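## Task

Undo the knot in the plastic bag's handles, then take exactly three pieces of fruit out and set them on open table surface, leaving the remaining fruit inside the bag.

## Robot and tools

Robot: two arms, left_arm and right_arm, each with a two-finger parallel gripper and a wrist camera. Fixed cameras cam_high and cam_low look on from a beam behind the arms; the wrist views are cam_left_wrist and cam_right_wrist. All images are 672x504.

Frame: the scene frame has its origin at table height, halfway between the nominal arm bases, a little behind the table's near edge. +x points out over the table, +z up, and left_arm sits on the +y side (image left/right does not follow arm names). Calibrated bases: left_arm near (-0.002, +0.337, +0.018) m, right_arm near (+0.001, -0.268, +0.022) m. Reported gripper position and orientation can be off by a few centimetres, more at full reach. end_effector_position is the point between the finger pads, about 1 cm in from the tips; fingers point along the gripper's +z and close along its y.

Row layout (shared by execute_actions and move): one flat list of 14 numbers, each in [-1, 1]: dx, dy, dz, rx, ry, rz, opening for left_arm, then the same seven for right_arm. Both arms always appear even if one stays still. dx..rz are offsets, not poses: they are measured from that arm's Hand target as it stood when the action or move began, along scene-frame axes, with rotation about the Hand target position. Scale: 1.0 equals 0.6 m for dx, dy, dz and 180 degrees for rx, ry, rz, which together form a single rotation vector. Since every call restarts from the current Hand target, sending the same offset again moves further. Six zeros re-request the current Hand target. opening is absolute, not an offset: +1 is fully open (0.093 m), -1 closed. A 0 in opening is a real command, so to keep a gripper as it is, resend its current value (see Tool commands in the result).

execute_actions(actions, cameras): actions is a list of actions; each action is a list of up to 15 rows, one per 1/30 s step, and a short action repeats its final row to fill 15 steps. All rows in one action count from the same start pose. Images come only for an empty actions list or when cameras requests them (["all"], named cameras, or [] for none).

move(target, speed, blend, opening_speed, grip_force, blocking, cameras): target is one 14-number row or a list of up to 15 rows, all counted from the same starting Hand targets, not chained. Straight-line paths finish together, take at least 0.5 s and are cut off at 10 s. speed is m/s, 0.002 to 2.9, default 0.25 (turns capped at twice that in rad/s), one value or one per target. blend, in metres, rounds corners between listed targets; 0 stops at each. opening_speed (0.2 or more, per second on the -1..+1 scale) makes finger changes gradual. grip_force is newtons per pad, 10 to 50, one value or one per arm; here the task caps it at about 25 to 37 N, and low forces close slowly. blocking=false returns early while the move keeps running. Paths do not avoid obstacles or the other arm. Steer around an arm's own base rather than near it. The result adds a move: line such as done, off_target, moving, held or fault, plus limits (paced = pose clipped, held = steps withheld).

wait(seconds 0 to 10) lets time pass; stop brakes a running move; zoom_image(camera, region [x0,y0,x1,y1], at most 504x504 pixels) enlarges part of the latest image; read_manual gives licence text only; finished_scene(scene) ends the current scene permanently.

Results: positions in metres and quaternions wxyz in the scene frame; Hand target is the last commanded pose after clipping, and the next offsets start from it. The gripper often rests short of it; if so, send the gap as an offset. Orientation commands are clipped to within 40 degrees of the measured orientation each step. Joint positions end with the finger opening in metres. grip_measured uses the opening scale: pads meet near -0.94, and each millimetre of object width adds about 0.0208. To hold firmly, command about 0.24 below the reading for the object's width (soft or round things such as fruit or plastic may need lower); to release, command well above that width. Resting near -0.94 after -1 does not prove a thin object is held. Joint velocities may say within noise. Joint torques include arm weight; joints 1-3 wrap at ±28 N m.

Cautions: friction and gravity leave the hand low, short or tilted at long reach, and tiny moves may go astray, so check pose after each move. Avoid dropping fruit, releasing moving items, fast impacts, hard pressing, the fixed bar, plate and rail near the bases (up to ~3 cm above the table), and any contact between the two grippers. Never let fruit or the bag leave the table. A blocked arm keeps pushing until commanded back past its gripper. Stretched, loaded or blocked arms heat motors: MOTOR HOT at 75 °C, fault fold at 90 °C.

Each tool is called after "Emit:" as a command line: name --argument value for each argument, lists and objects as JSON in quotes; but a table of rows of numbers goes row by row, as --pt "numbers of a row", without its own name.

## Session

Emit:
execute_actions --actions '[]'

Scene clock: 0.00 s.
left_arm: end_effector_position=(+0.3801, +0.3612, +0.0861) grip_measured=+1.000 end_effector_quat_wxyz=(+0.526, -0.034, +0.842, +0.112) | right_arm: end_effector_position=(+0.3835, -0.3091, +0.0805) grip_measured=+1.000 end_effector_quat_wxyz=(+0.541, +0.092, +0.833, -0.064)
Joint positions: left_arm=[-0.064 1.562 0.377 0.745 -0.291 0.044 0.093] | right_arm=[-0.061 1.634 0.349 0.872 0.2 0.06 0.093]
Joint velocities: within noise
Joint torques (N m): no reading
Motor temperatures (°C): left_arm=[23 27 30 31 22 25 23] | right_arm=[25 30 32 29 25 28 24]
Heat: left arm: 31 °C; right arm: 32 °C.
Hand target: left_arm +0.3821, +0.3607, +0.0901; +0.531, -0.034, +0.839, +0.111 | right_arm +0.3859, -0.3084, +0.0852; +0.547, +0.092, +0.830, -0.062
Tool commands: left_gripper/opening=+1.0 right_gripper/opening=+1.0

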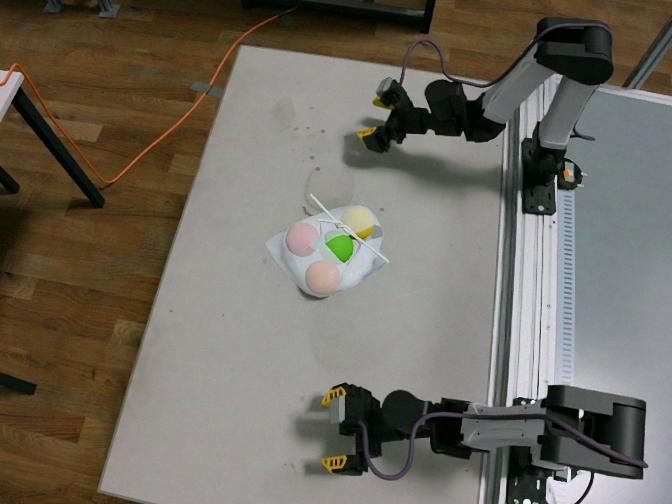

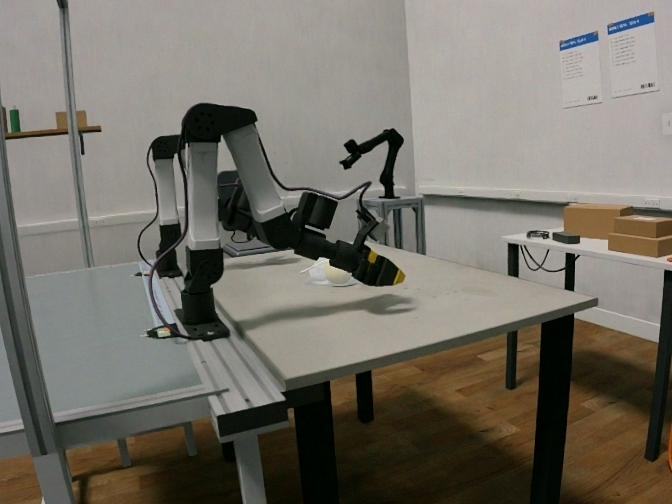

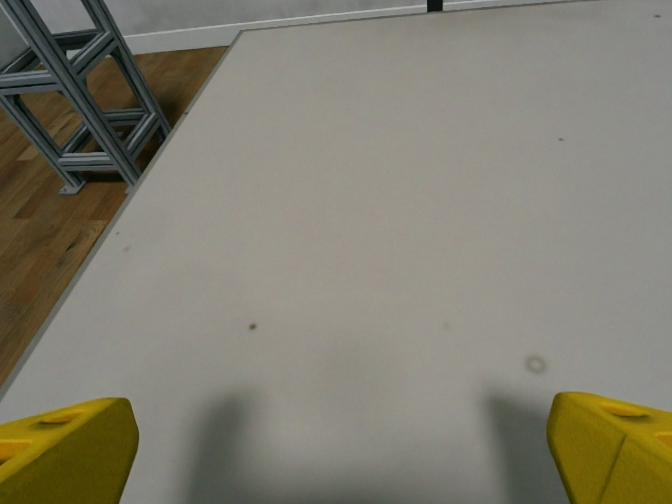

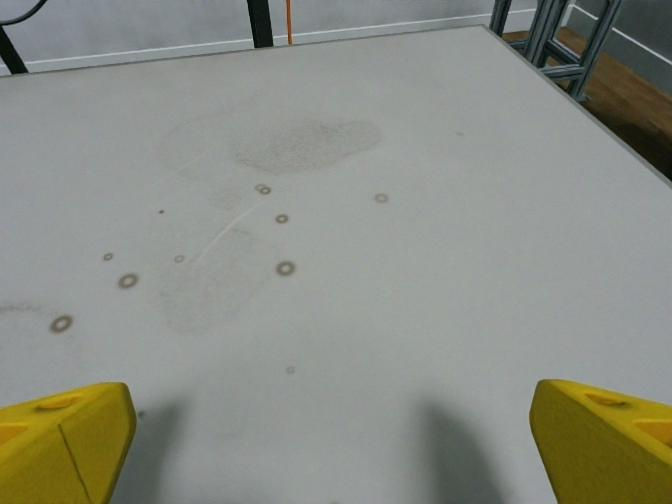

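Emit:
zoom_image --camera "cam_high" --region '[250, 180, 410, 310]'

Emit:
zoom_image --camera "cam_low" --region '[280, 230, 420, 310]'

Scaled by 3.150 from the camera's 672x504 image, which has a finer 960x720 frame.

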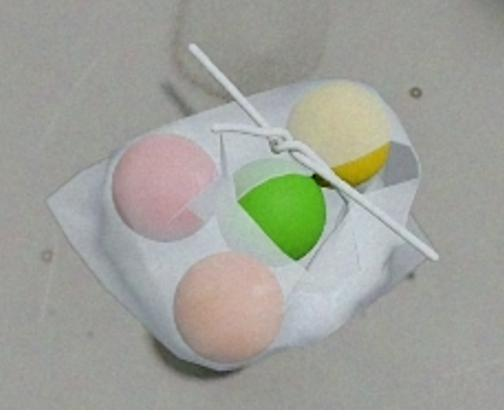

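Scaled by 3.600 from the camera's 672x504 image, which has a finer 960x720 frame.

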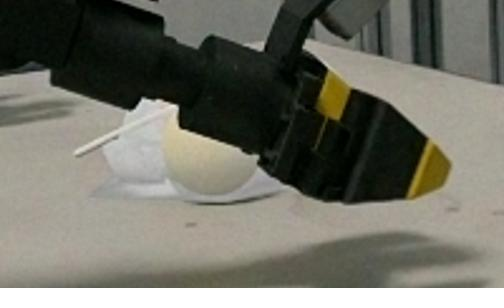

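Emit:
move --target '[0,0,0,0,0,0,1, -0.01,0.43,0.325,0.0234,0.2033,0.068,1]' --speed 0.3 --cameras '["all"]'

Scene clock: 26.03 s.
left_arm: end_effector_position=(+0.3801, +0.3612, +0.0861) grip_measured=+1.000 end_effector_quat_wxyz=(+0.526, -0.034, +0.842, +0.112) | right_arm: end_effector_position=(+0.3808, -0.0536, +0.2829) grip_measured=+1.000 end_effector_quat_wxyz=(+0.271, -0.001, +0.962, -0.002)
Joint positions: left_arm=[-0.064 1.562 0.377 0.745 -0.291 0.044 0.093] | right_arm=[0.615 1.891 2.082 -1.315 0.348 0.572 0.093]
Joint torques (N m): left_arm=[-0.31 -5.09 6.56 2.22 -0.1 0.02] | right_arm=[-0.25 -7.34 8.91 0.79 0.13 0.19]
Motor temperatures (°C): left_arm=[23 29 33 38 22 25 23] | right_arm=[25 33 34 33 25 28 24]
Heat: left arm: 38 °C; right arm: 34 °C.
Hand target: left_arm +0.3821, +0.3607, +0.0901; +0.531, -0.034, +0.839, +0.111 | right_arm +0.3799, -0.0505, +0.2801; +0.259, +0.000, +0.966, +0.000
Off the commanded pose: left_arm 0.005 m, 1 deg | right_arm 0.004 m, 1 deg.
move: done

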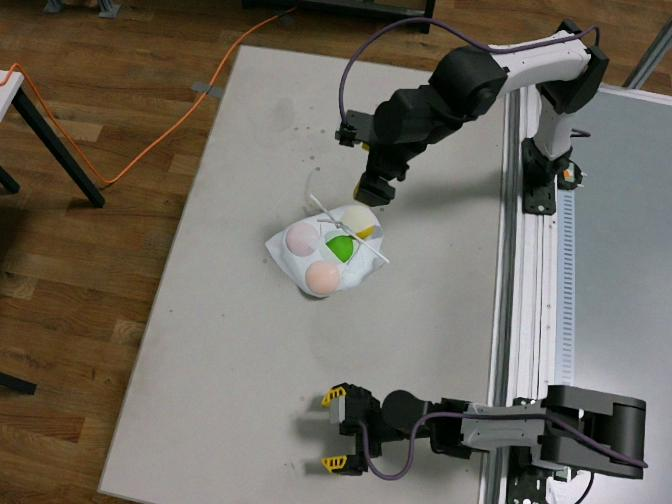

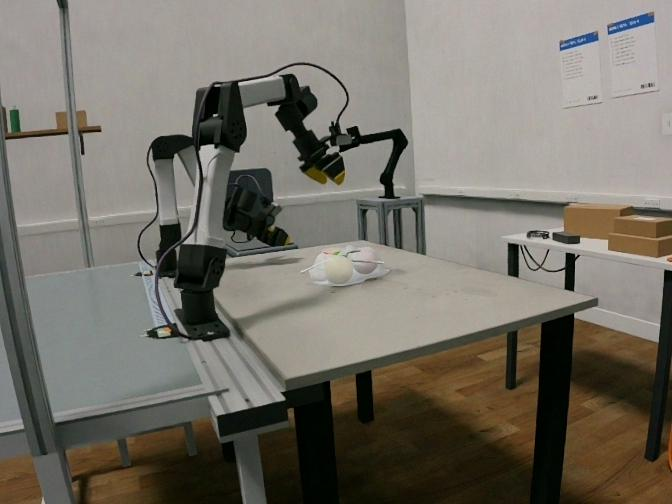

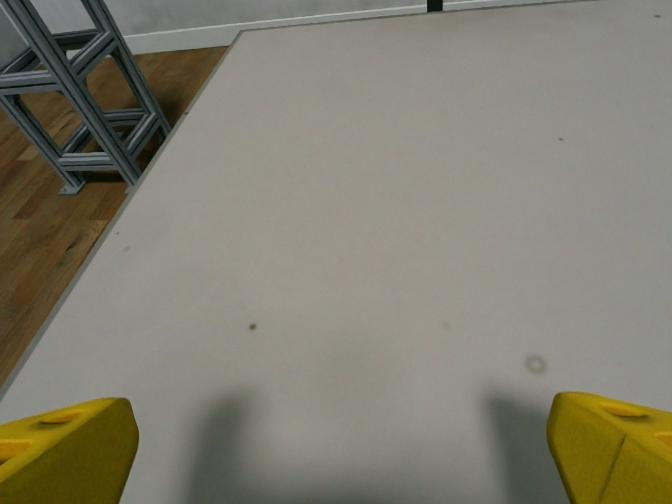

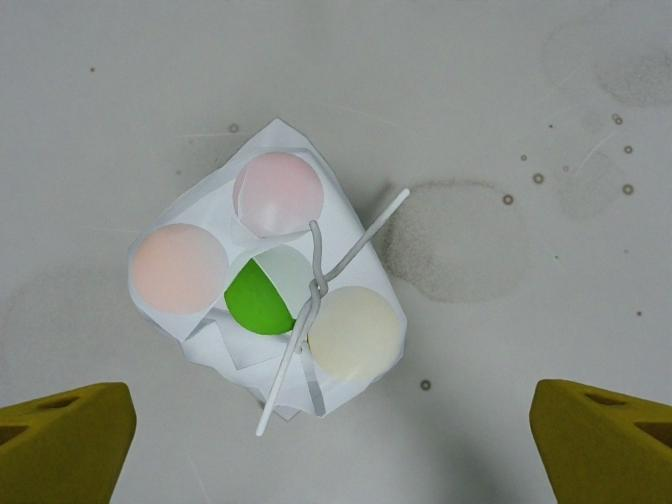

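Emit:
zoom_image --camera "cam_right_wrist" --region '[110, 110, 430, 450]'

Emit:
zoom_image --camera "cam_right_wrist" --region '[240, 190, 420, 340]'

Emit:
zoom_image --camera "cam_right_wrist" --region '[170, 290, 350, 440]'

Scaled by 1.482 from the camera's 672x504 image, which has a finer 960x720 frame.

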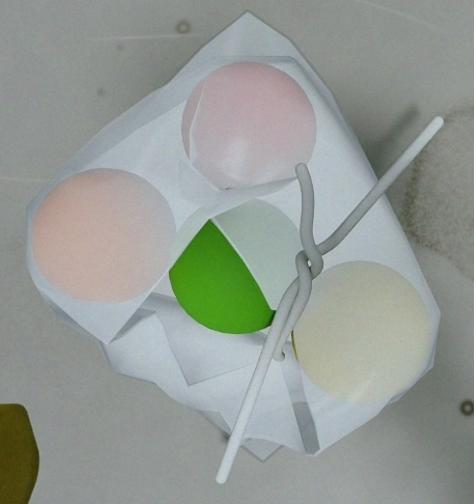

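Scaled by 2.800 from the camera's 672x504 image, which has a finer 960x720 frame.

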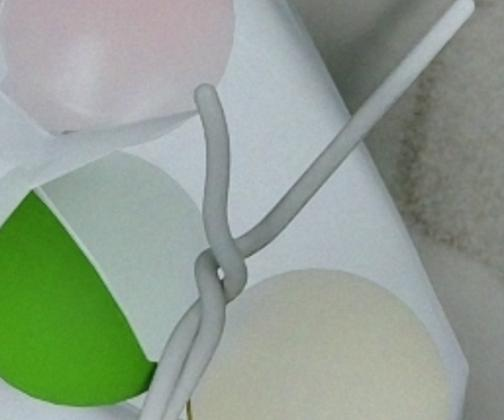

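Scaled by 2.800 from the camera's 672x504 image, which has a finer 960x720 frame.

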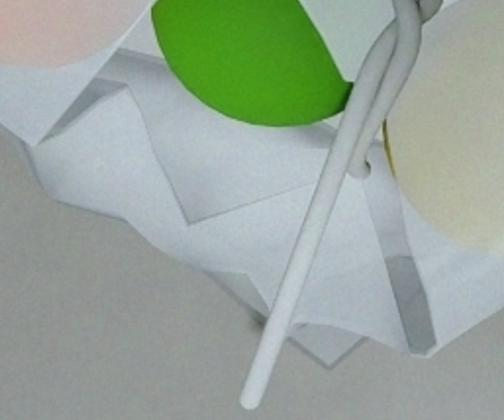

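Emit:
move --target '[0,0,0,0,0,0,1, 0,0,-0.18,0,0,0,1]' --speed 0.25 --cameras '["cam_right_wrist", "cam_high"]'

Emit:
zoom_image --camera "cam_right_wrist" --region '[180, 150, 480, 400]'

Scene clock: 53.93 s.
left_arm: end_effector_position=(+0.3801, +0.3612, +0.0861) grip_measured=+1.000 end_effector_quat_wxyz=(+0.526, -0.034, +0.842, +0.112) | right_arm: end_effector_position=(+0.3787, -0.0511, +0.1598) grip_measured=+1.000 end_effector_quat_wxyz=(+0.243, -0.006, +0.970, -0.021)
Joint positions: left_arm=[-0.064 1.562 0.377 0.745 -0.291 0.044 0.093] | right_arm=[0.615 1.858 1.564 -0.902 0.343 0.575 0.093]
Joint torques (N m): left_arm=[-0.32 -5.16 6.46 2.21 -0.09 0] | right_arm=[-0.81 -12.59 5.44 1.14 0.13 0.14]
Heat: left arm: 41 °C; right arm: 38 °C.
Hand target: left_arm +0.3821, +0.3607, +0.0901; +0.531, -0.034, +0.839, +0.111 | right_arm +0.3799, -0.0504, +0.1721; +0.259, +0.000, +0.966, +0.000
Off the commanded pose: left_arm 0.005 m, 1 deg | right_arm 0.012 m, 3 deg.
move: off_target (right_arm)
Images, in order (width x height): cam_high 672x504, cam_right_wrist 672x504.

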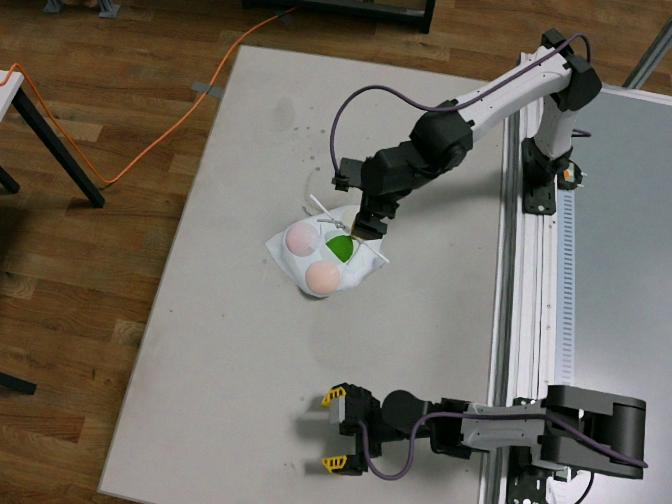

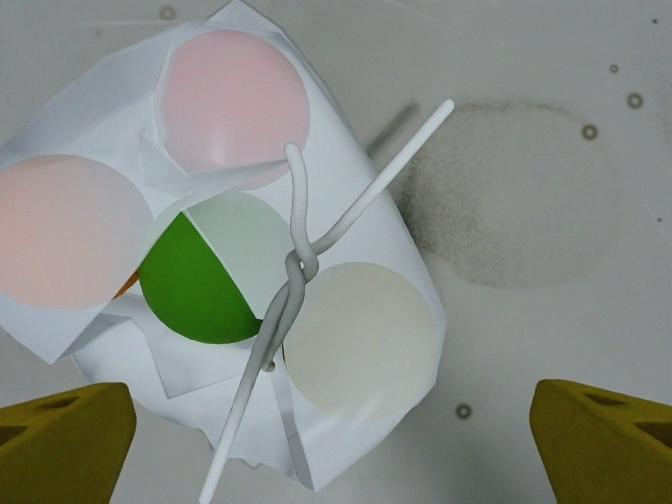

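Scaled by 1.680 from the camera's 672x504 image, which has a finer 960x720 frame.

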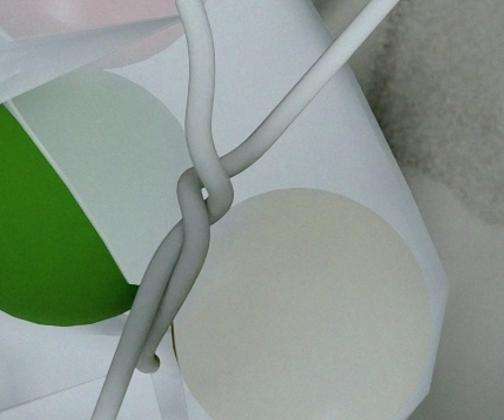

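Emit:
zoom_image --camera "cam_right_wrist" --region '[250, 210, 360, 310]'

Emit:
zoom_image --camera "cam_right_wrist" --region '[220, 280, 330, 400]'

Scaled by 4.582 from the camera's 672x504 image, which has a finer 960x720 frame.

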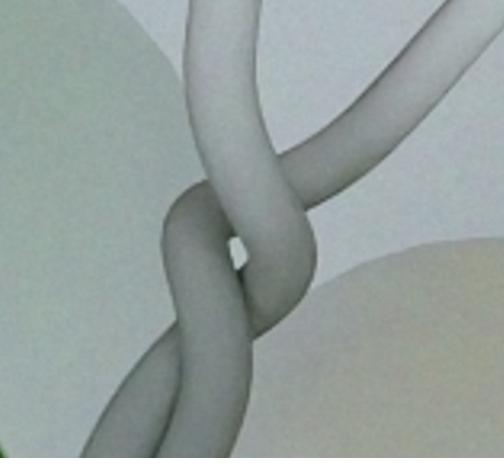

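Scaled by 4.200 from the camera's 672x504 image, which has a finer 960x720 frame.

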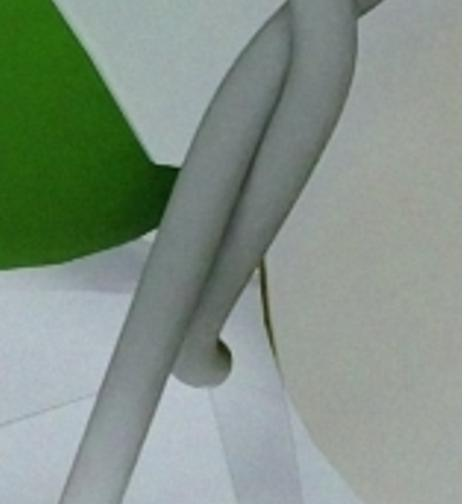

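Emit:
move --target '[-0.082,-0.367,0.055,-0.1071,-0.1107,-0.3932,1, 0,0,0,0,0,0,1]' --speed 0.25 --cameras '["all"]'

Scene clock: 129.80 s.
left_arm: end_effector_position=(+0.3324, +0.1453, +0.1130) grip_measured=+1.000 end_effector_quat_wxyz=(+0.597, +0.346, +0.636, -0.347) | right_arm: end_effector_position=(+0.3787, -0.0510, +0.1598) grip_measured=+1.000 end_effector_quat_wxyz=(+0.243, -0.006, +0.970, -0.020)
Joint positions: left_arm=[-0.197 1.968 0.375 1.518 0.824 0.043 0.093] | right_arm=[0.615 1.858 1.564 -0.901 0.343 0.575 0.093]
Joint torques (N m): left_arm=[-0.7 -5.08 4.92 2.56 0.31 -0.13] | right_arm=[-0.8 -12.74 5.41 1.13 0.13 0.13]
Motor temperatures (°C): left_arm=[23 30 35 45 22 24 22] | right_arm=[25 50 34 30 25 27 24]
Heat: left arm: 45 °C; right arm: 50 °C.
Hand target: left_arm +0.3330, +0.1405, +0.1231; +0.612, +0.354, +0.612, -0.354 | right_arm +0.3799, -0.0504, +0.1721; +0.259, +0.000, +0.966, +0.000
Off the commanded pose: left_arm 0.011 m, 3 deg | right_arm 0.012 m, 3 deg.
joint sent to its limit (left arm) — joint 4 (wrist pitch), upper limit. The joint targets still meet the commanded pose.
move: off_target (left_arm, right_arm)

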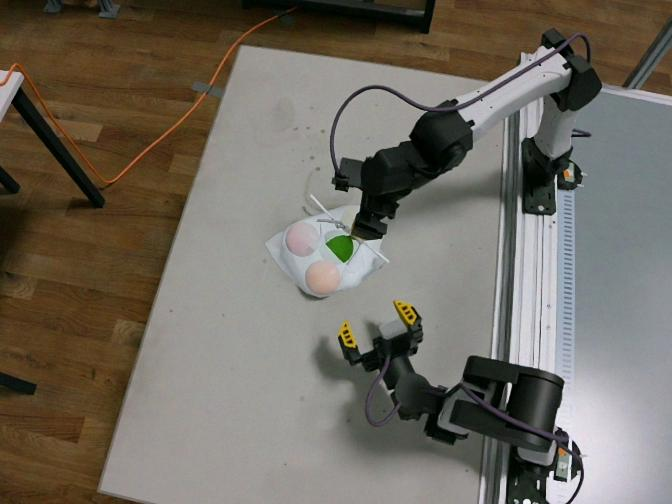

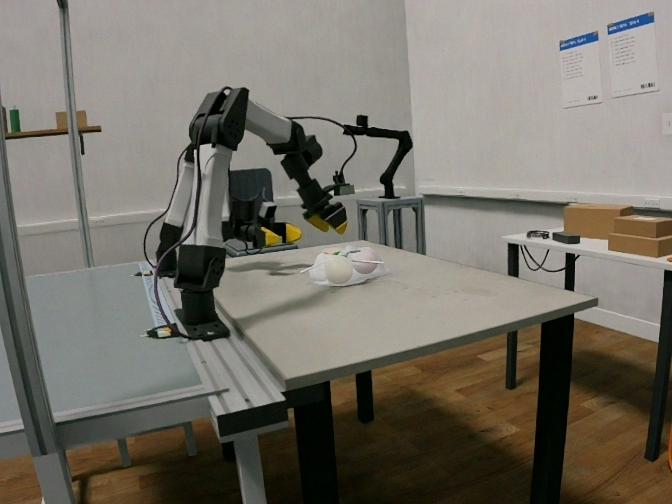

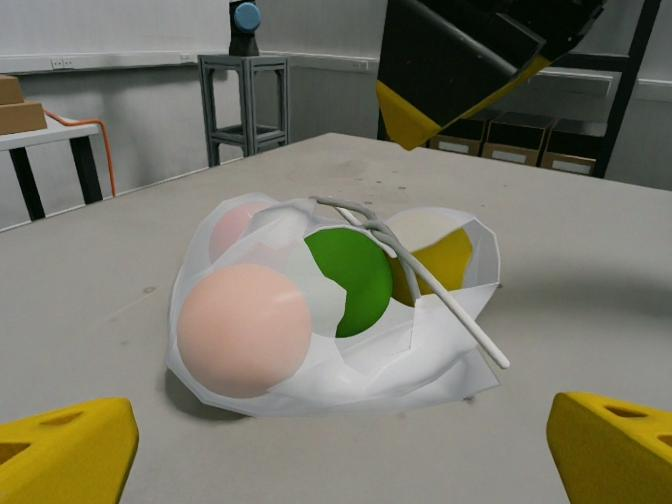

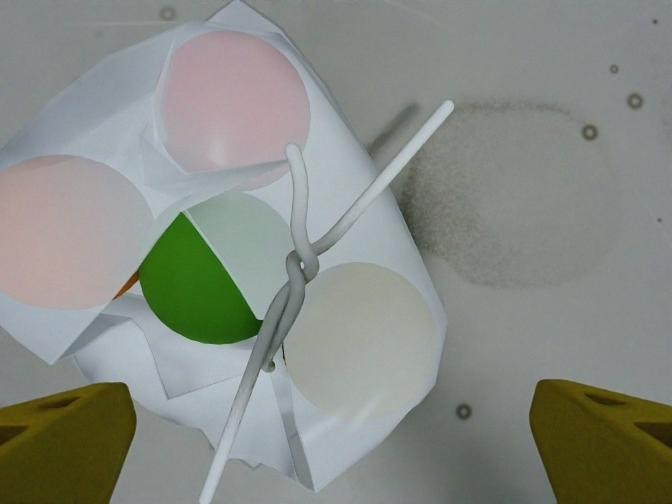

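Emit:
move --target '[0,0,0,0,0,0,1, -0.25,-0.25,0.2,0,0,0,1]' --speed 0.3 --cameras '["cam_left_wrist", "cam_high"]'

Emit:
zoom_image --camera "cam_left_wrist" --region '[160, 170, 520, 430]'

Emit:
zoom_image --camera "cam_left_wrist" --region '[300, 180, 440, 290]'

Scene clock: 135.63 s.
left_arm: end_effector_position=(+0.3323, +0.1453, +0.1131) grip_measured=+1.000 end_effector_quat_wxyz=(+0.597, +0.346, +0.635, -0.347) | right_arm: end_effector_position=(+0.2332, -0.1990, +0.2889) grip_measured=+1.000 end_effector_quat_wxyz=(+0.267, +0.003, +0.964, -0.002)
Joint positions: left_arm=[-0.197 1.968 0.375 1.519 0.824 0.042 0.093] | right_arm=[0.46 1.134 1.409 -1.365 0.275 0.437 0.093]
Joint torques (N m): left_arm=[-0.7 -5.14 4.85 2.58 0.29 -0.12] | right_arm=[-1.06 -1.83 8.24 0.85 0.06 0.05]
Heat: left arm: 45 °C; right arm: 50 °C.
Hand target: left_arm +0.3330, +0.1405, +0.1231; +0.612, +0.354, +0.613, -0.354 | right_arm +0.2299, -0.2004, +0.2920; +0.259, +0.000, +0.966, +0.000
Off the commanded pose: left_arm 0.011 m, 3 deg | right_arm 0.005 m, 1 deg.
joint sent to its limit (left arm) — joint 4 (wrist pitch), upper limit. The joint targets still meet the commanded pose.
move: off_target (left_arm)
Images, in order (width x height): cam_high 672x504, cam_left_wrist 672x504.

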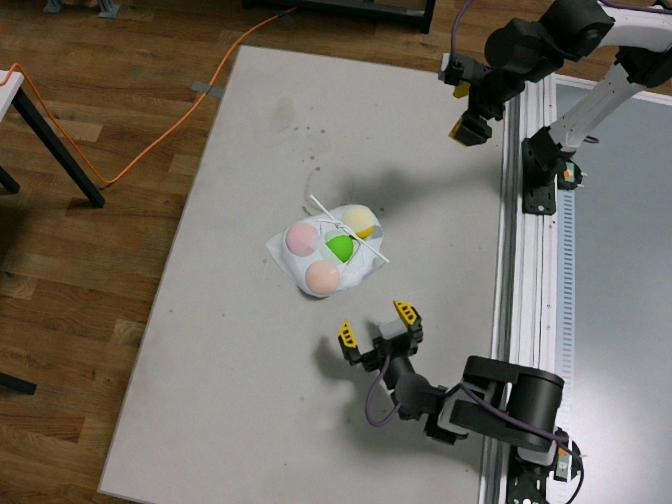

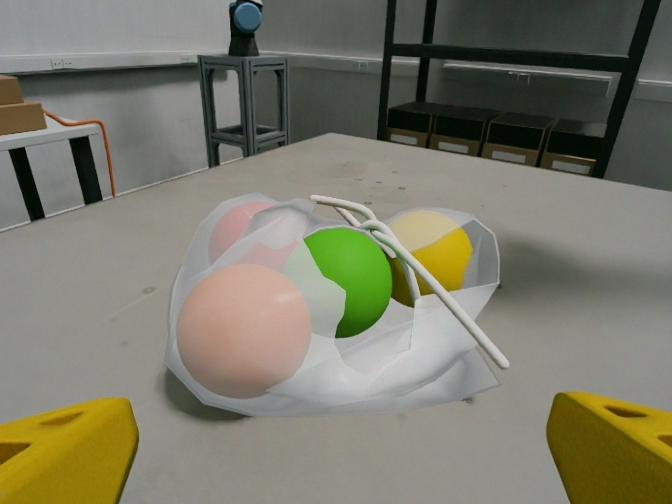

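Scaled by 1.400 from the camera's 672x504 image, which has a finer 960x720 frame.

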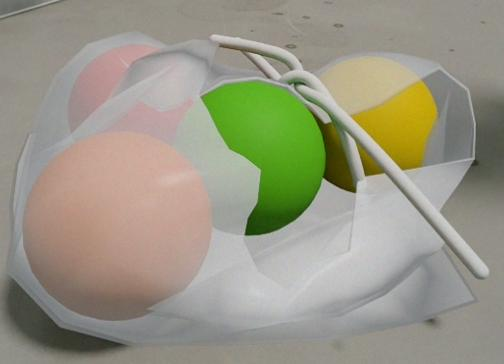

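Scaled by 3.600 from the camera's 672x504 image, which has a finer 960x720 frame.

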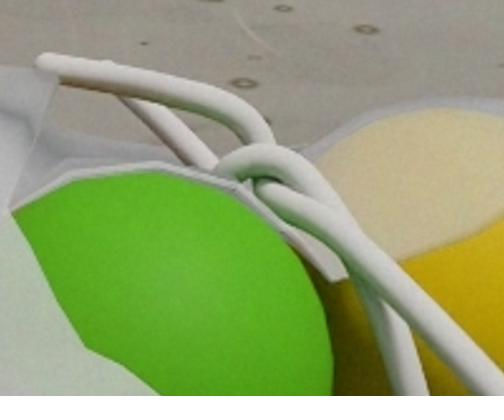

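Emit:
move --target '[0,0,0,0,0,0,1, 0.3635,0.27,-0.228,0,0,0,-0.48]' --speed 0.3 --cameras '["cam_left_wrist", "cam_right_wrist"]'

Scene clock: 196.40 s.
left_arm: end_effector_position=(+0.3323, +0.1453, +0.1132) grip_measured=+1.000 end_effector_quat_wxyz=(+0.597, +0.346, +0.635, -0.347) | right_arm: end_effector_position=(+0.4404, -0.0474, +0.1506) grip_measured=-0.477 end_effector_quat_wxyz=(+0.245, -0.003, +0.970, -0.006)
Joint positions: left_arm=[-0.197 1.968 0.375 1.52 0.824 0.042 0.093] | right_arm=[0.524 2.047 1.787 -0.891 0.286 0.495 0.022]
Joint torques (N m): left_arm=[-0.75 -5.09 4.85 2.59 0.28 -0.12] | right_arm=[0.69 -9.78 9.57 1.12 0.34 0.22]
Motor temperatures (°C): left_arm=[23 30 33 46 22 24 22] | right_arm=[25 35 38 29 25 27 24]
Heat: left arm: 46 °C; right arm: 38 °C.
Hand target: left_arm +0.3330, +0.1405, +0.1232; +0.612, +0.354, +0.612, -0.354 | right_arm +0.4480, -0.0385, +0.1554; +0.259, +0.000, +0.966, +0.000
Off the commanded pose: left_arm 0.011 m, 3 deg | right_arm 0.013 m, 2 deg.
joint sent to its limit (left arm) — joint 4 (wrist pitch), upper limit. The joint targets still meet the commanded pose.
move: off_target (left_arm, right_arm)
Images, in order (width x height): cam_left_wrist 672x504, cam_right_wrist 672x504.

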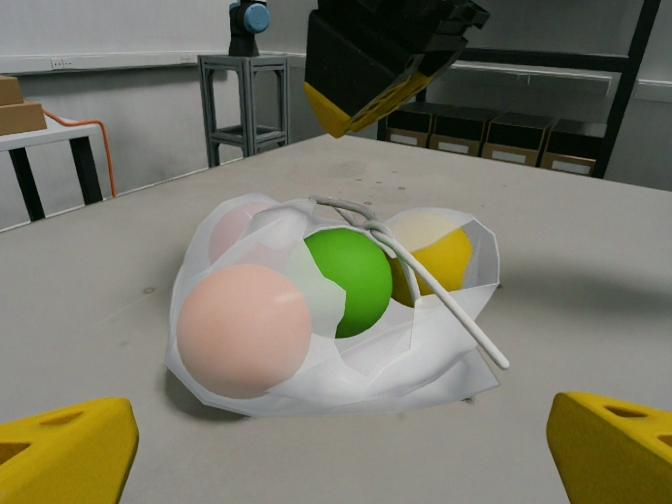

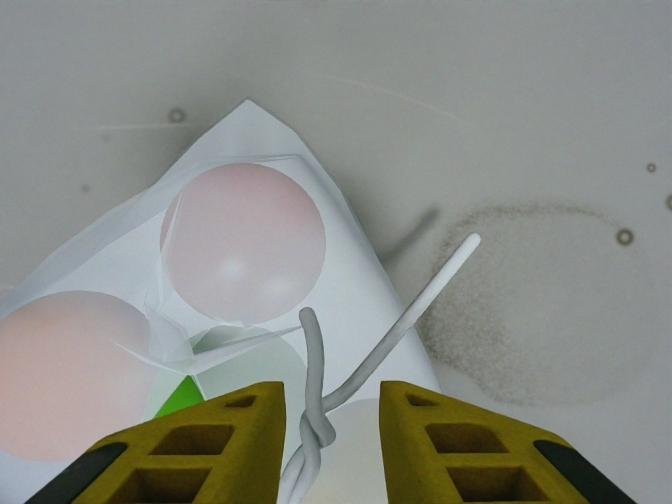

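Emit:
move --target '[0,0,0,0,0,0,1, 0.0093,0.0132,-0.0583,0,0,0,-0.48]' --speed 0.15 --cameras '["cam_left_wrist", "cam_right_wrist"]'

Scene clock: 206.50 s.
left_arm: end_effector_position=(+0.3323, +0.1453, +0.1132) grip_measured=+1.000 end_effector_quat_wxyz=(+0.597, +0.346, +0.635, -0.347) | right_arm: end_effector_position=(+0.4524, -0.0367, +0.1307) grip_measured=-0.477 end_effector_quat_wxyz=(+0.257, +0.000, +0.966, +0.002)
Joint positions: left_arm=[-0.197 1.968 0.375 1.52 0.824 0.042 0.093] | right_arm=[0.53 2.092 1.763 -0.793 0.29 0.501 0.022]
Joint torques (N m): left_arm=[-0.73 -5.14 4.9 2.59 0.28 -0.12] | right_arm=[0.83 -9.98 5.96 1.29 0.34 0.23]
Heat: left arm: 46 °C; right arm: 39 °C.
Hand target: left_arm +0.3330, +0.1405, +0.1232; +0.612, +0.354, +0.612, -0.354 | right_arm +0.4536, -0.0305, +0.1203; +0.259, +0.000, +0.966, +0.000
Off the commanded pose: left_arm 0.011 m, 3 deg | right_arm 0.012 m, 0 deg.
joint sent to its limit (left arm) — joint 4 (wrist pitch), upper limit. The joint targets still meet the commanded pose.
move: off_target (left_arm, right_arm)
Images, in order (width x height): cam_left_wrist 672x504, cam_right_wrist 672x504.

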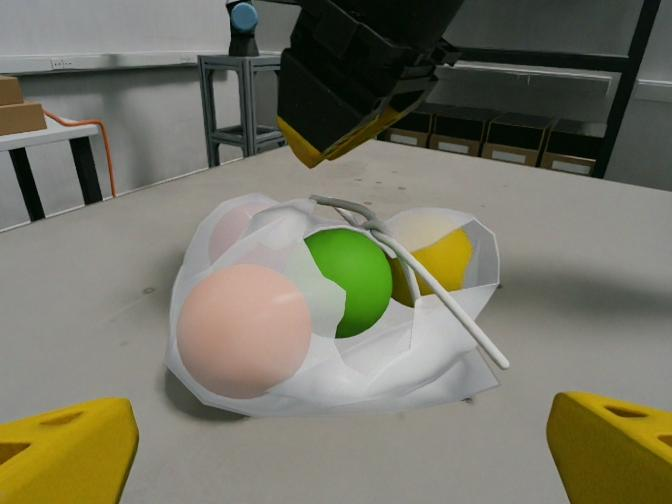

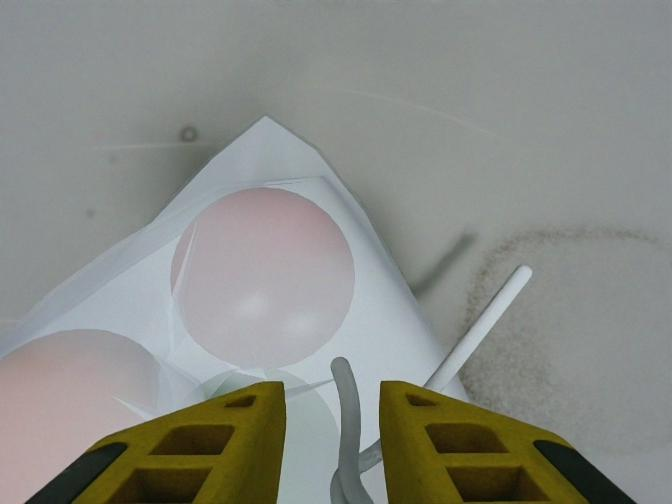

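Emit:
move --target '[0,0,0,0,0,0,1, -0.0107,-0.0092,-0.0555,0,0,0,-0.48]' --speed 0.1 --cameras '["cam_left_wrist", "cam_right_wrist"]'

Scene clock: 219.93 s.
left_arm: end_effector_position=(+0.3323, +0.1453, +0.1132) grip_measured=+1.000 end_effector_quat_wxyz=(+0.597, +0.346, +0.635, -0.347) | right_arm: end_effector_position=(+0.4465, -0.0397, +0.0944) grip_measured=-0.477 end_effector_quat_wxyz=(+0.256, +0.000, +0.967, +0.000)
Joint positions: left_arm=[-0.197 1.968 0.375 1.52 0.824 0.042 0.093] | right_arm=[0.53 2.092 1.619 -0.653 0.29 0.501 0.022]
Joint torques (N m): left_arm=[-0.72 -5.07 4.77 2.59 0.27 -0.11] | right_arm=[0.29 -10.35 5.74 1.27 0.31 0.21]
Heat: left arm: 47 °C; right arm: 38 °C.
Hand target: left_arm +0.3330, +0.1405, +0.1232; +0.612, +0.354, +0.612, -0.354 | right_arm +0.4472, -0.0360, +0.0870; +0.259, +0.000, +0.966, +0.000
Off the commanded pose: left_arm 0.011 m, 3 deg | right_arm 0.008 m, 0 deg.
joint sent to its limit (left arm) — joint 4 (wrist pitch), upper limit. The joint targets still meet the commanded pose.
move: off_target (left_arm)
Images, in order (width x height): cam_left_wrist 672x504, cam_right_wrist 672x504.

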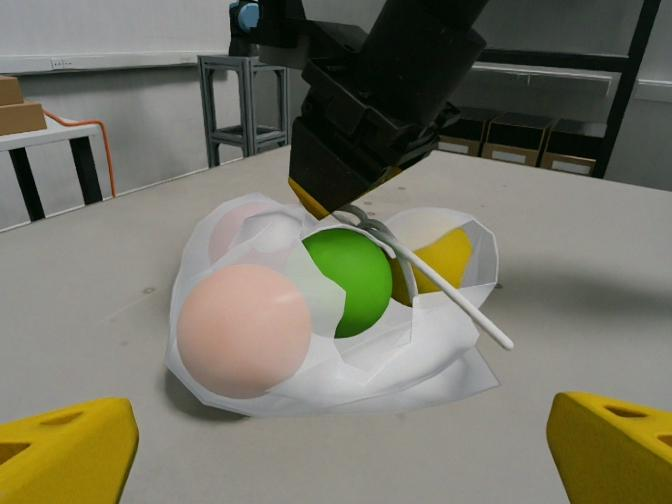

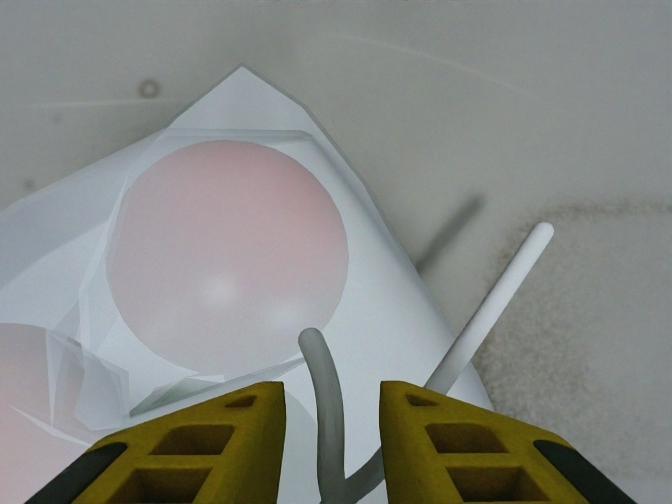

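Emit:
move --pt "0 0 0 0 0 0 1 0 0 -0.02 0 0 0 -0.48" --pt "0 0 0 0 0 0 1 0 0 -0.02 0 0 0 -1" --speed 0.1 --opening_speed 1.0 --cameras '["cam_left_wrist", "cam_right_wrist"]'

Emit:
zoom_image --camera "cam_left_wrist" --region '[260, 150, 460, 300]'

Scene clock: 226.87 s.
left_arm: end_effector_position=(+0.3323, +0.1453, +0.1132) grip_measured=+1.000 end_effector_quat_wxyz=(+0.597, +0.346, +0.635, -0.347) | right_arm: end_effector_position=(+0.4473, -0.0390, +0.0886) grip_measured=-0.901 end_effector_quat_wxyz=(+0.261, +0.001, +0.965, +0.004)
Joint positions: left_arm=[-0.197 1.968 0.375 1.52 0.824 0.042 0.093] | right_arm=[0.53 2.092 1.589 -0.611 0.29 0.501 0.002]
Joint torques (N m): left_arm=[-0.76 -5.08 4.81 2.6 0.28 -0.11] | right_arm=[0.28 -9.55 5.63 1.3 0.31 0.17]
Heat: left arm: 47 °C; right arm: 39 °C.
Hand target: left_arm +0.3330, +0.1405, +0.1231; +0.612, +0.354, +0.613, -0.354 | right_arm +0.4472, -0.0360, +0.0750; +0.259, +0.000, +0.966, +0.000
Off the commanded pose: left_arm 0.011 m, 3 deg | right_arm 0.014 m, 1 deg.
joint sent to its limit (left arm) — joint 4 (wrist pitch), upper limit. The joint targets still meet the commanded pose.
move: off_target (left_arm, right_arm); target 2's new opening was sent with right_arm's hand 0.014 m and 0 deg from that target
Images, in order (width x height): cam_left_wrist 672x504, cam_right_wrist 672x504.

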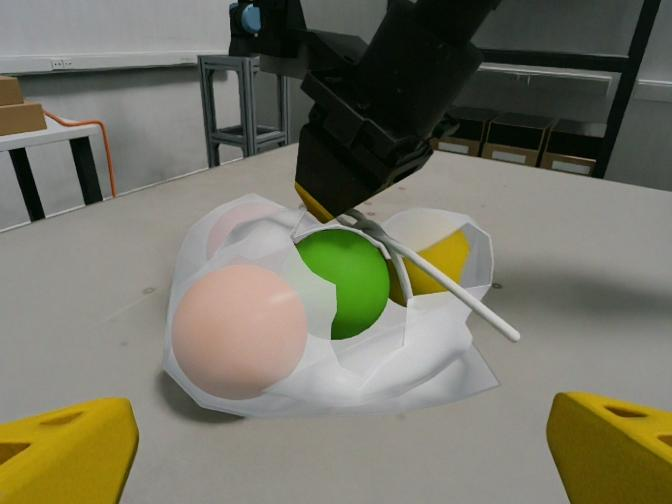

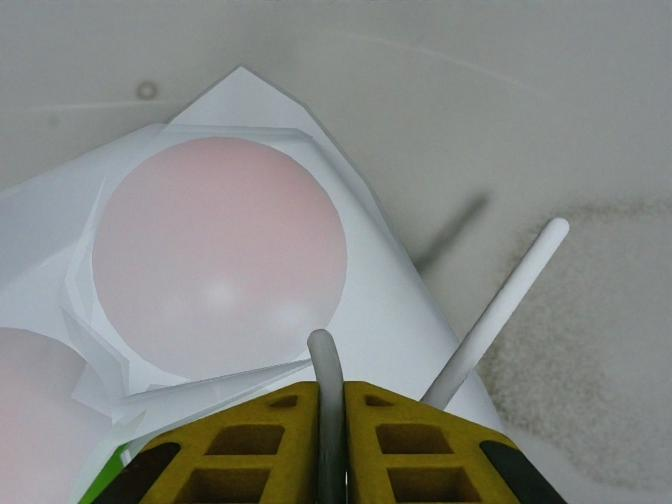

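Scaled by 2.520 from the camera's 672x504 image, which has a finer 960x720 frame.

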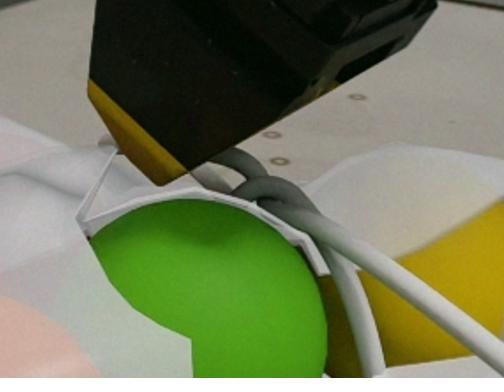

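Emit:
move --target '[0,0,0,0,0,0,1, 0.05,0,0.08,0,0,0,-1]' --speed 0.08 --cameras '["cam_left_wrist", "cam_right_wrist"]'

Emit:
zoom_image --camera "cam_left_wrist" --region '[260, 130, 520, 330]'

Scene clock: 234.10 s.
left_arm: end_effector_position=(+0.3323, +0.1453, +0.1132) grip_measured=+1.000 end_effector_quat_wxyz=(+0.597, +0.346, +0.635, -0.347) | right_arm: end_effector_position=(+0.4754, -0.0357, +0.1279) grip_measured=-0.901 end_effector_quat_wxyz=(+0.271, +0.005, +0.963, +0.004)
Joint positions: left_arm=[-0.197 1.968 0.375 1.52 0.824 0.042 0.093] | right_arm=[0.508 2.154 1.834 -0.77 0.29 0.483 0.002]
Joint torques (N m): left_arm=[-0.75 -5.09 4.83 2.59 0.27 -0.11] | right_arm=[-0.81 -9.99 9.94 0.83 0.18 0.01]
Heat: left arm: 47 °C; right arm: 39 °C.
Hand target: left_arm +0.3330, +0.1405, +0.1231; +0.612, +0.354, +0.613, -0.354 | right_arm +0.4773, -0.0361, +0.1231; +0.259, +0.000, +0.966, +0.000
Off the commanded pose: left_arm 0.011 m, 3 deg | right_arm 0.005 m, 2 deg.
joint sent to its limit (left arm) — joint 4 (wrist pitch), upper limit. The joint targets still meet the commanded pose.
move: off_target (left_arm)
Images, in order (width x height): cam_left_wrist 672x504, cam_right_wrist 672x504.

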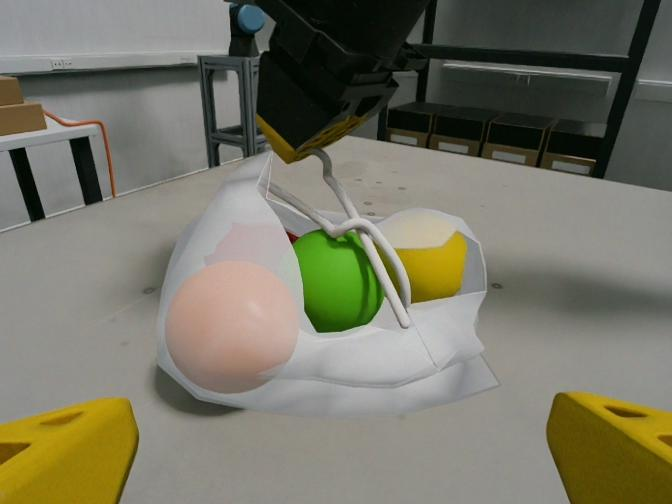

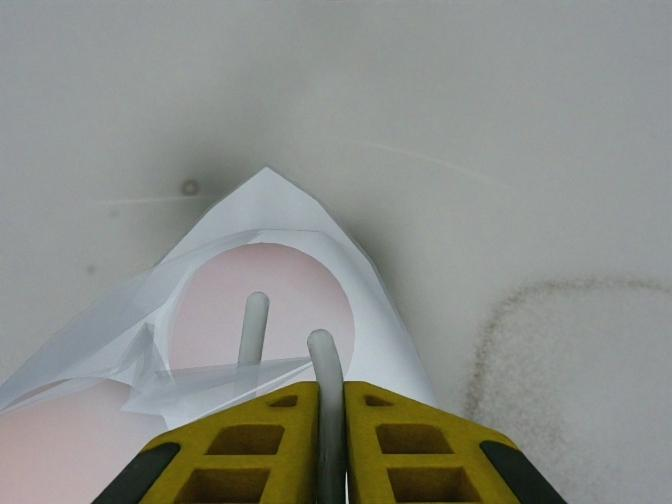

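Scaled by 1.938 from the camera's 672x504 image, which has a finer 960x720 frame.

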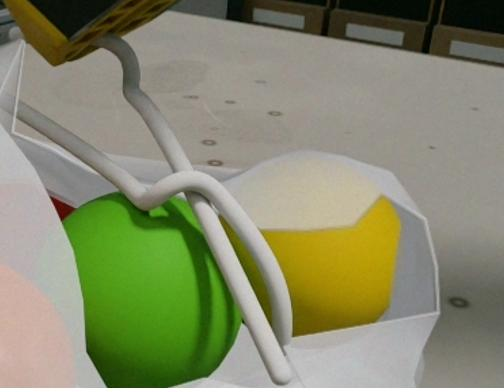

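Emit:
move --target '[0,0,0,0,0,0,1, 0.01,0,0.08,0,0,0,-1]' --speed 0.08 --cameras '["cam_left_wrist", "cam_right_wrist"]'

Emit:
zoom_image --camera "cam_left_wrist" --region '[200, 100, 520, 350]'

Scene clock: 239.57 s.
left_arm: end_effector_position=(+0.3323, +0.1453, +0.1132) grip_measured=+1.000 end_effector_quat_wxyz=(+0.597, +0.346, +0.635, -0.347) | right_arm: end_effector_position=(+0.4808, -0.0336, +0.1761) grip_measured=-0.901 end_effector_quat_wxyz=(+0.271, +0.002, +0.963, +0.004)
Joint positions: left_arm=[-0.197 1.968 0.375 1.52 0.824 0.042 0.093] | right_arm=[0.508 2.186 2.076 -0.979 0.29 0.479 0.002]
Joint torques (N m): left_arm=[-0.73 -5.15 4.88 2.56 0.28 -0.13] | right_arm=[-1.31 -10.04 9.87 0.82 0.11 0.02]
Motor temperatures (°C): left_arm=[23 30 33 48 22 24 22] | right_arm=[25 40 38 30 25 27 24]
Heat: left arm: 48 °C; right arm: 40 °C.
Hand target: left_arm +0.3330, +0.1405, +0.1231; +0.612, +0.354, +0.613, -0.354 | right_arm +0.4833, -0.0361, +0.1711; +0.259, +0.000, +0.966, +0.000
Off the commanded pose: left_arm 0.011 m, 3 deg | right_arm 0.006 m, 1 deg.
joint sent to its limit (left arm) — joint 4 (wrist pitch), upper limit. The joint targets still meet the commanded pose.
move: off_target (left_arm)
Images, in order (width x height): cam_left_wrist 672x504, cam_right_wrist 672x504.

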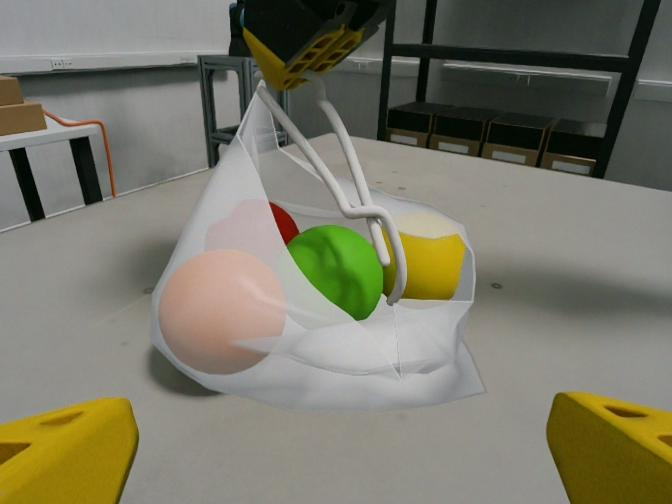

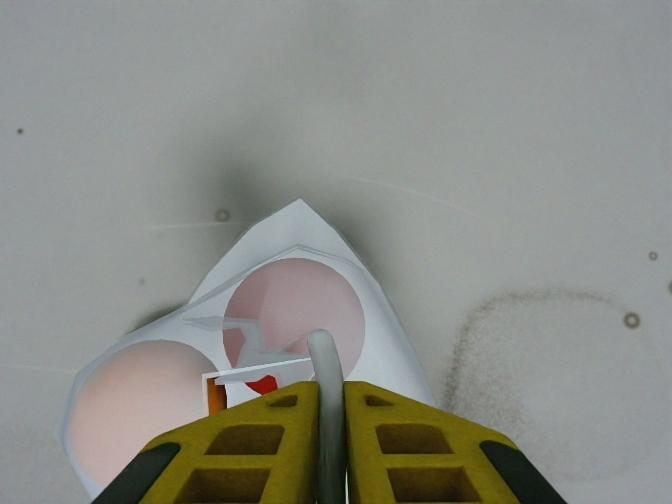

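Scaled by 1.575 from the camera's 672x504 image, which has a finer 960x720 frame.

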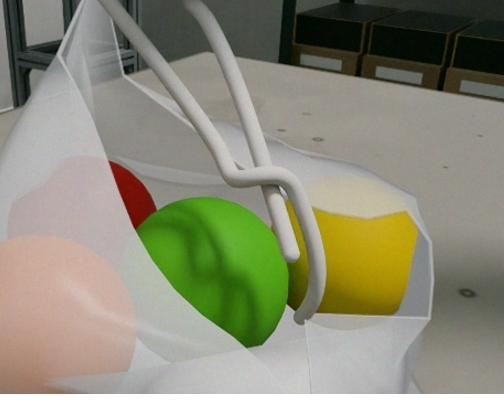

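Emit:
move --target '[0,0,0,0,0,0,1, 0.01,0,0.1,0,0,0,-1]' --speed 0.08 --cameras '["cam_left_wrist", "cam_right_wrist"]'

Emit:
zoom_image --camera "cam_left_wrist" --region '[200, 50, 520, 350]'

Scene clock: 244.77 s.
left_arm: end_effector_position=(+0.3323, +0.1453, +0.1132) grip_measured=+1.000 end_effector_quat_wxyz=(+0.597, +0.346, +0.635, -0.347) | right_arm: end_effector_position=(+0.4881, -0.0332, +0.2386) grip_measured=-0.901 end_effector_quat_wxyz=(+0.273, +0.002, +0.962, +0.004)
Joint positions: left_arm=[-0.197 1.968 0.375 1.52 0.824 0.042 0.093] | right_arm=[0.503 2.374 2.662 -1.37 0.29 0.472 0.002]
Joint torques (N m): left_arm=[-0.75 -5.05 4.85 2.59 0.27 -0.14] | right_arm=[-1.17 -10.63 8.7 0.88 0.12 0.07]
Heat: left arm: 48 °C; right arm: 41 °C.
Hand target: left_arm +0.3330, +0.1405, +0.1231; +0.612, +0.354, +0.613, -0.354 | right_arm +0.4892, -0.0361, +0.2312; +0.259, +0.000, +0.966, +0.000
Off the commanded pose: left_arm 0.011 m, 3 deg | right_arm 0.008 m, 2 deg.
joint sent to its limit (left arm) — joint 4 (wrist pitch), upper limit. The joint targets still meet the commanded pose.
move: off_target (left_arm)
Images, in order (width x height): cam_left_wrist 672x504, cam_right_wrist 672x504.

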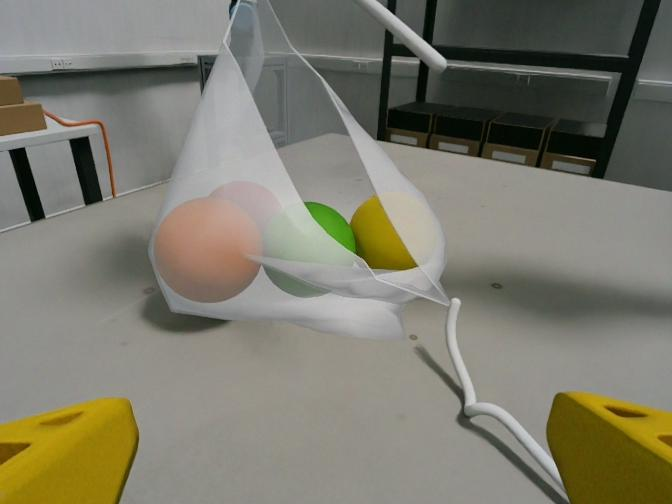

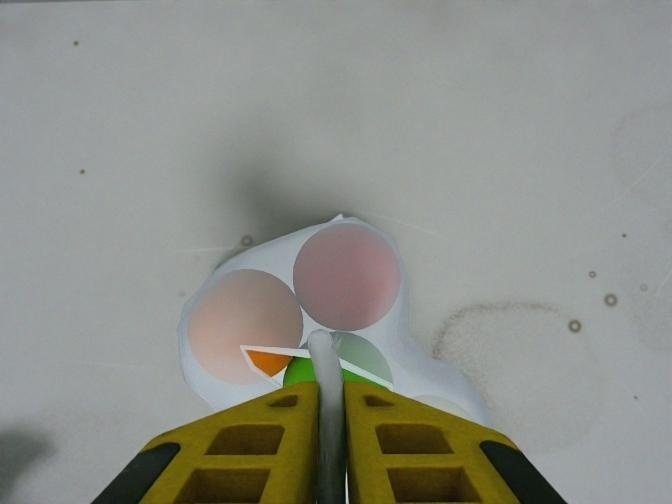

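Scaled by 1.575 from the camera's 672x504 image, which has a finer 960x720 frame.

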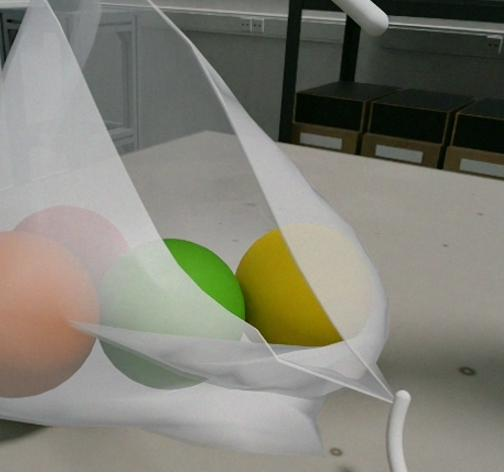

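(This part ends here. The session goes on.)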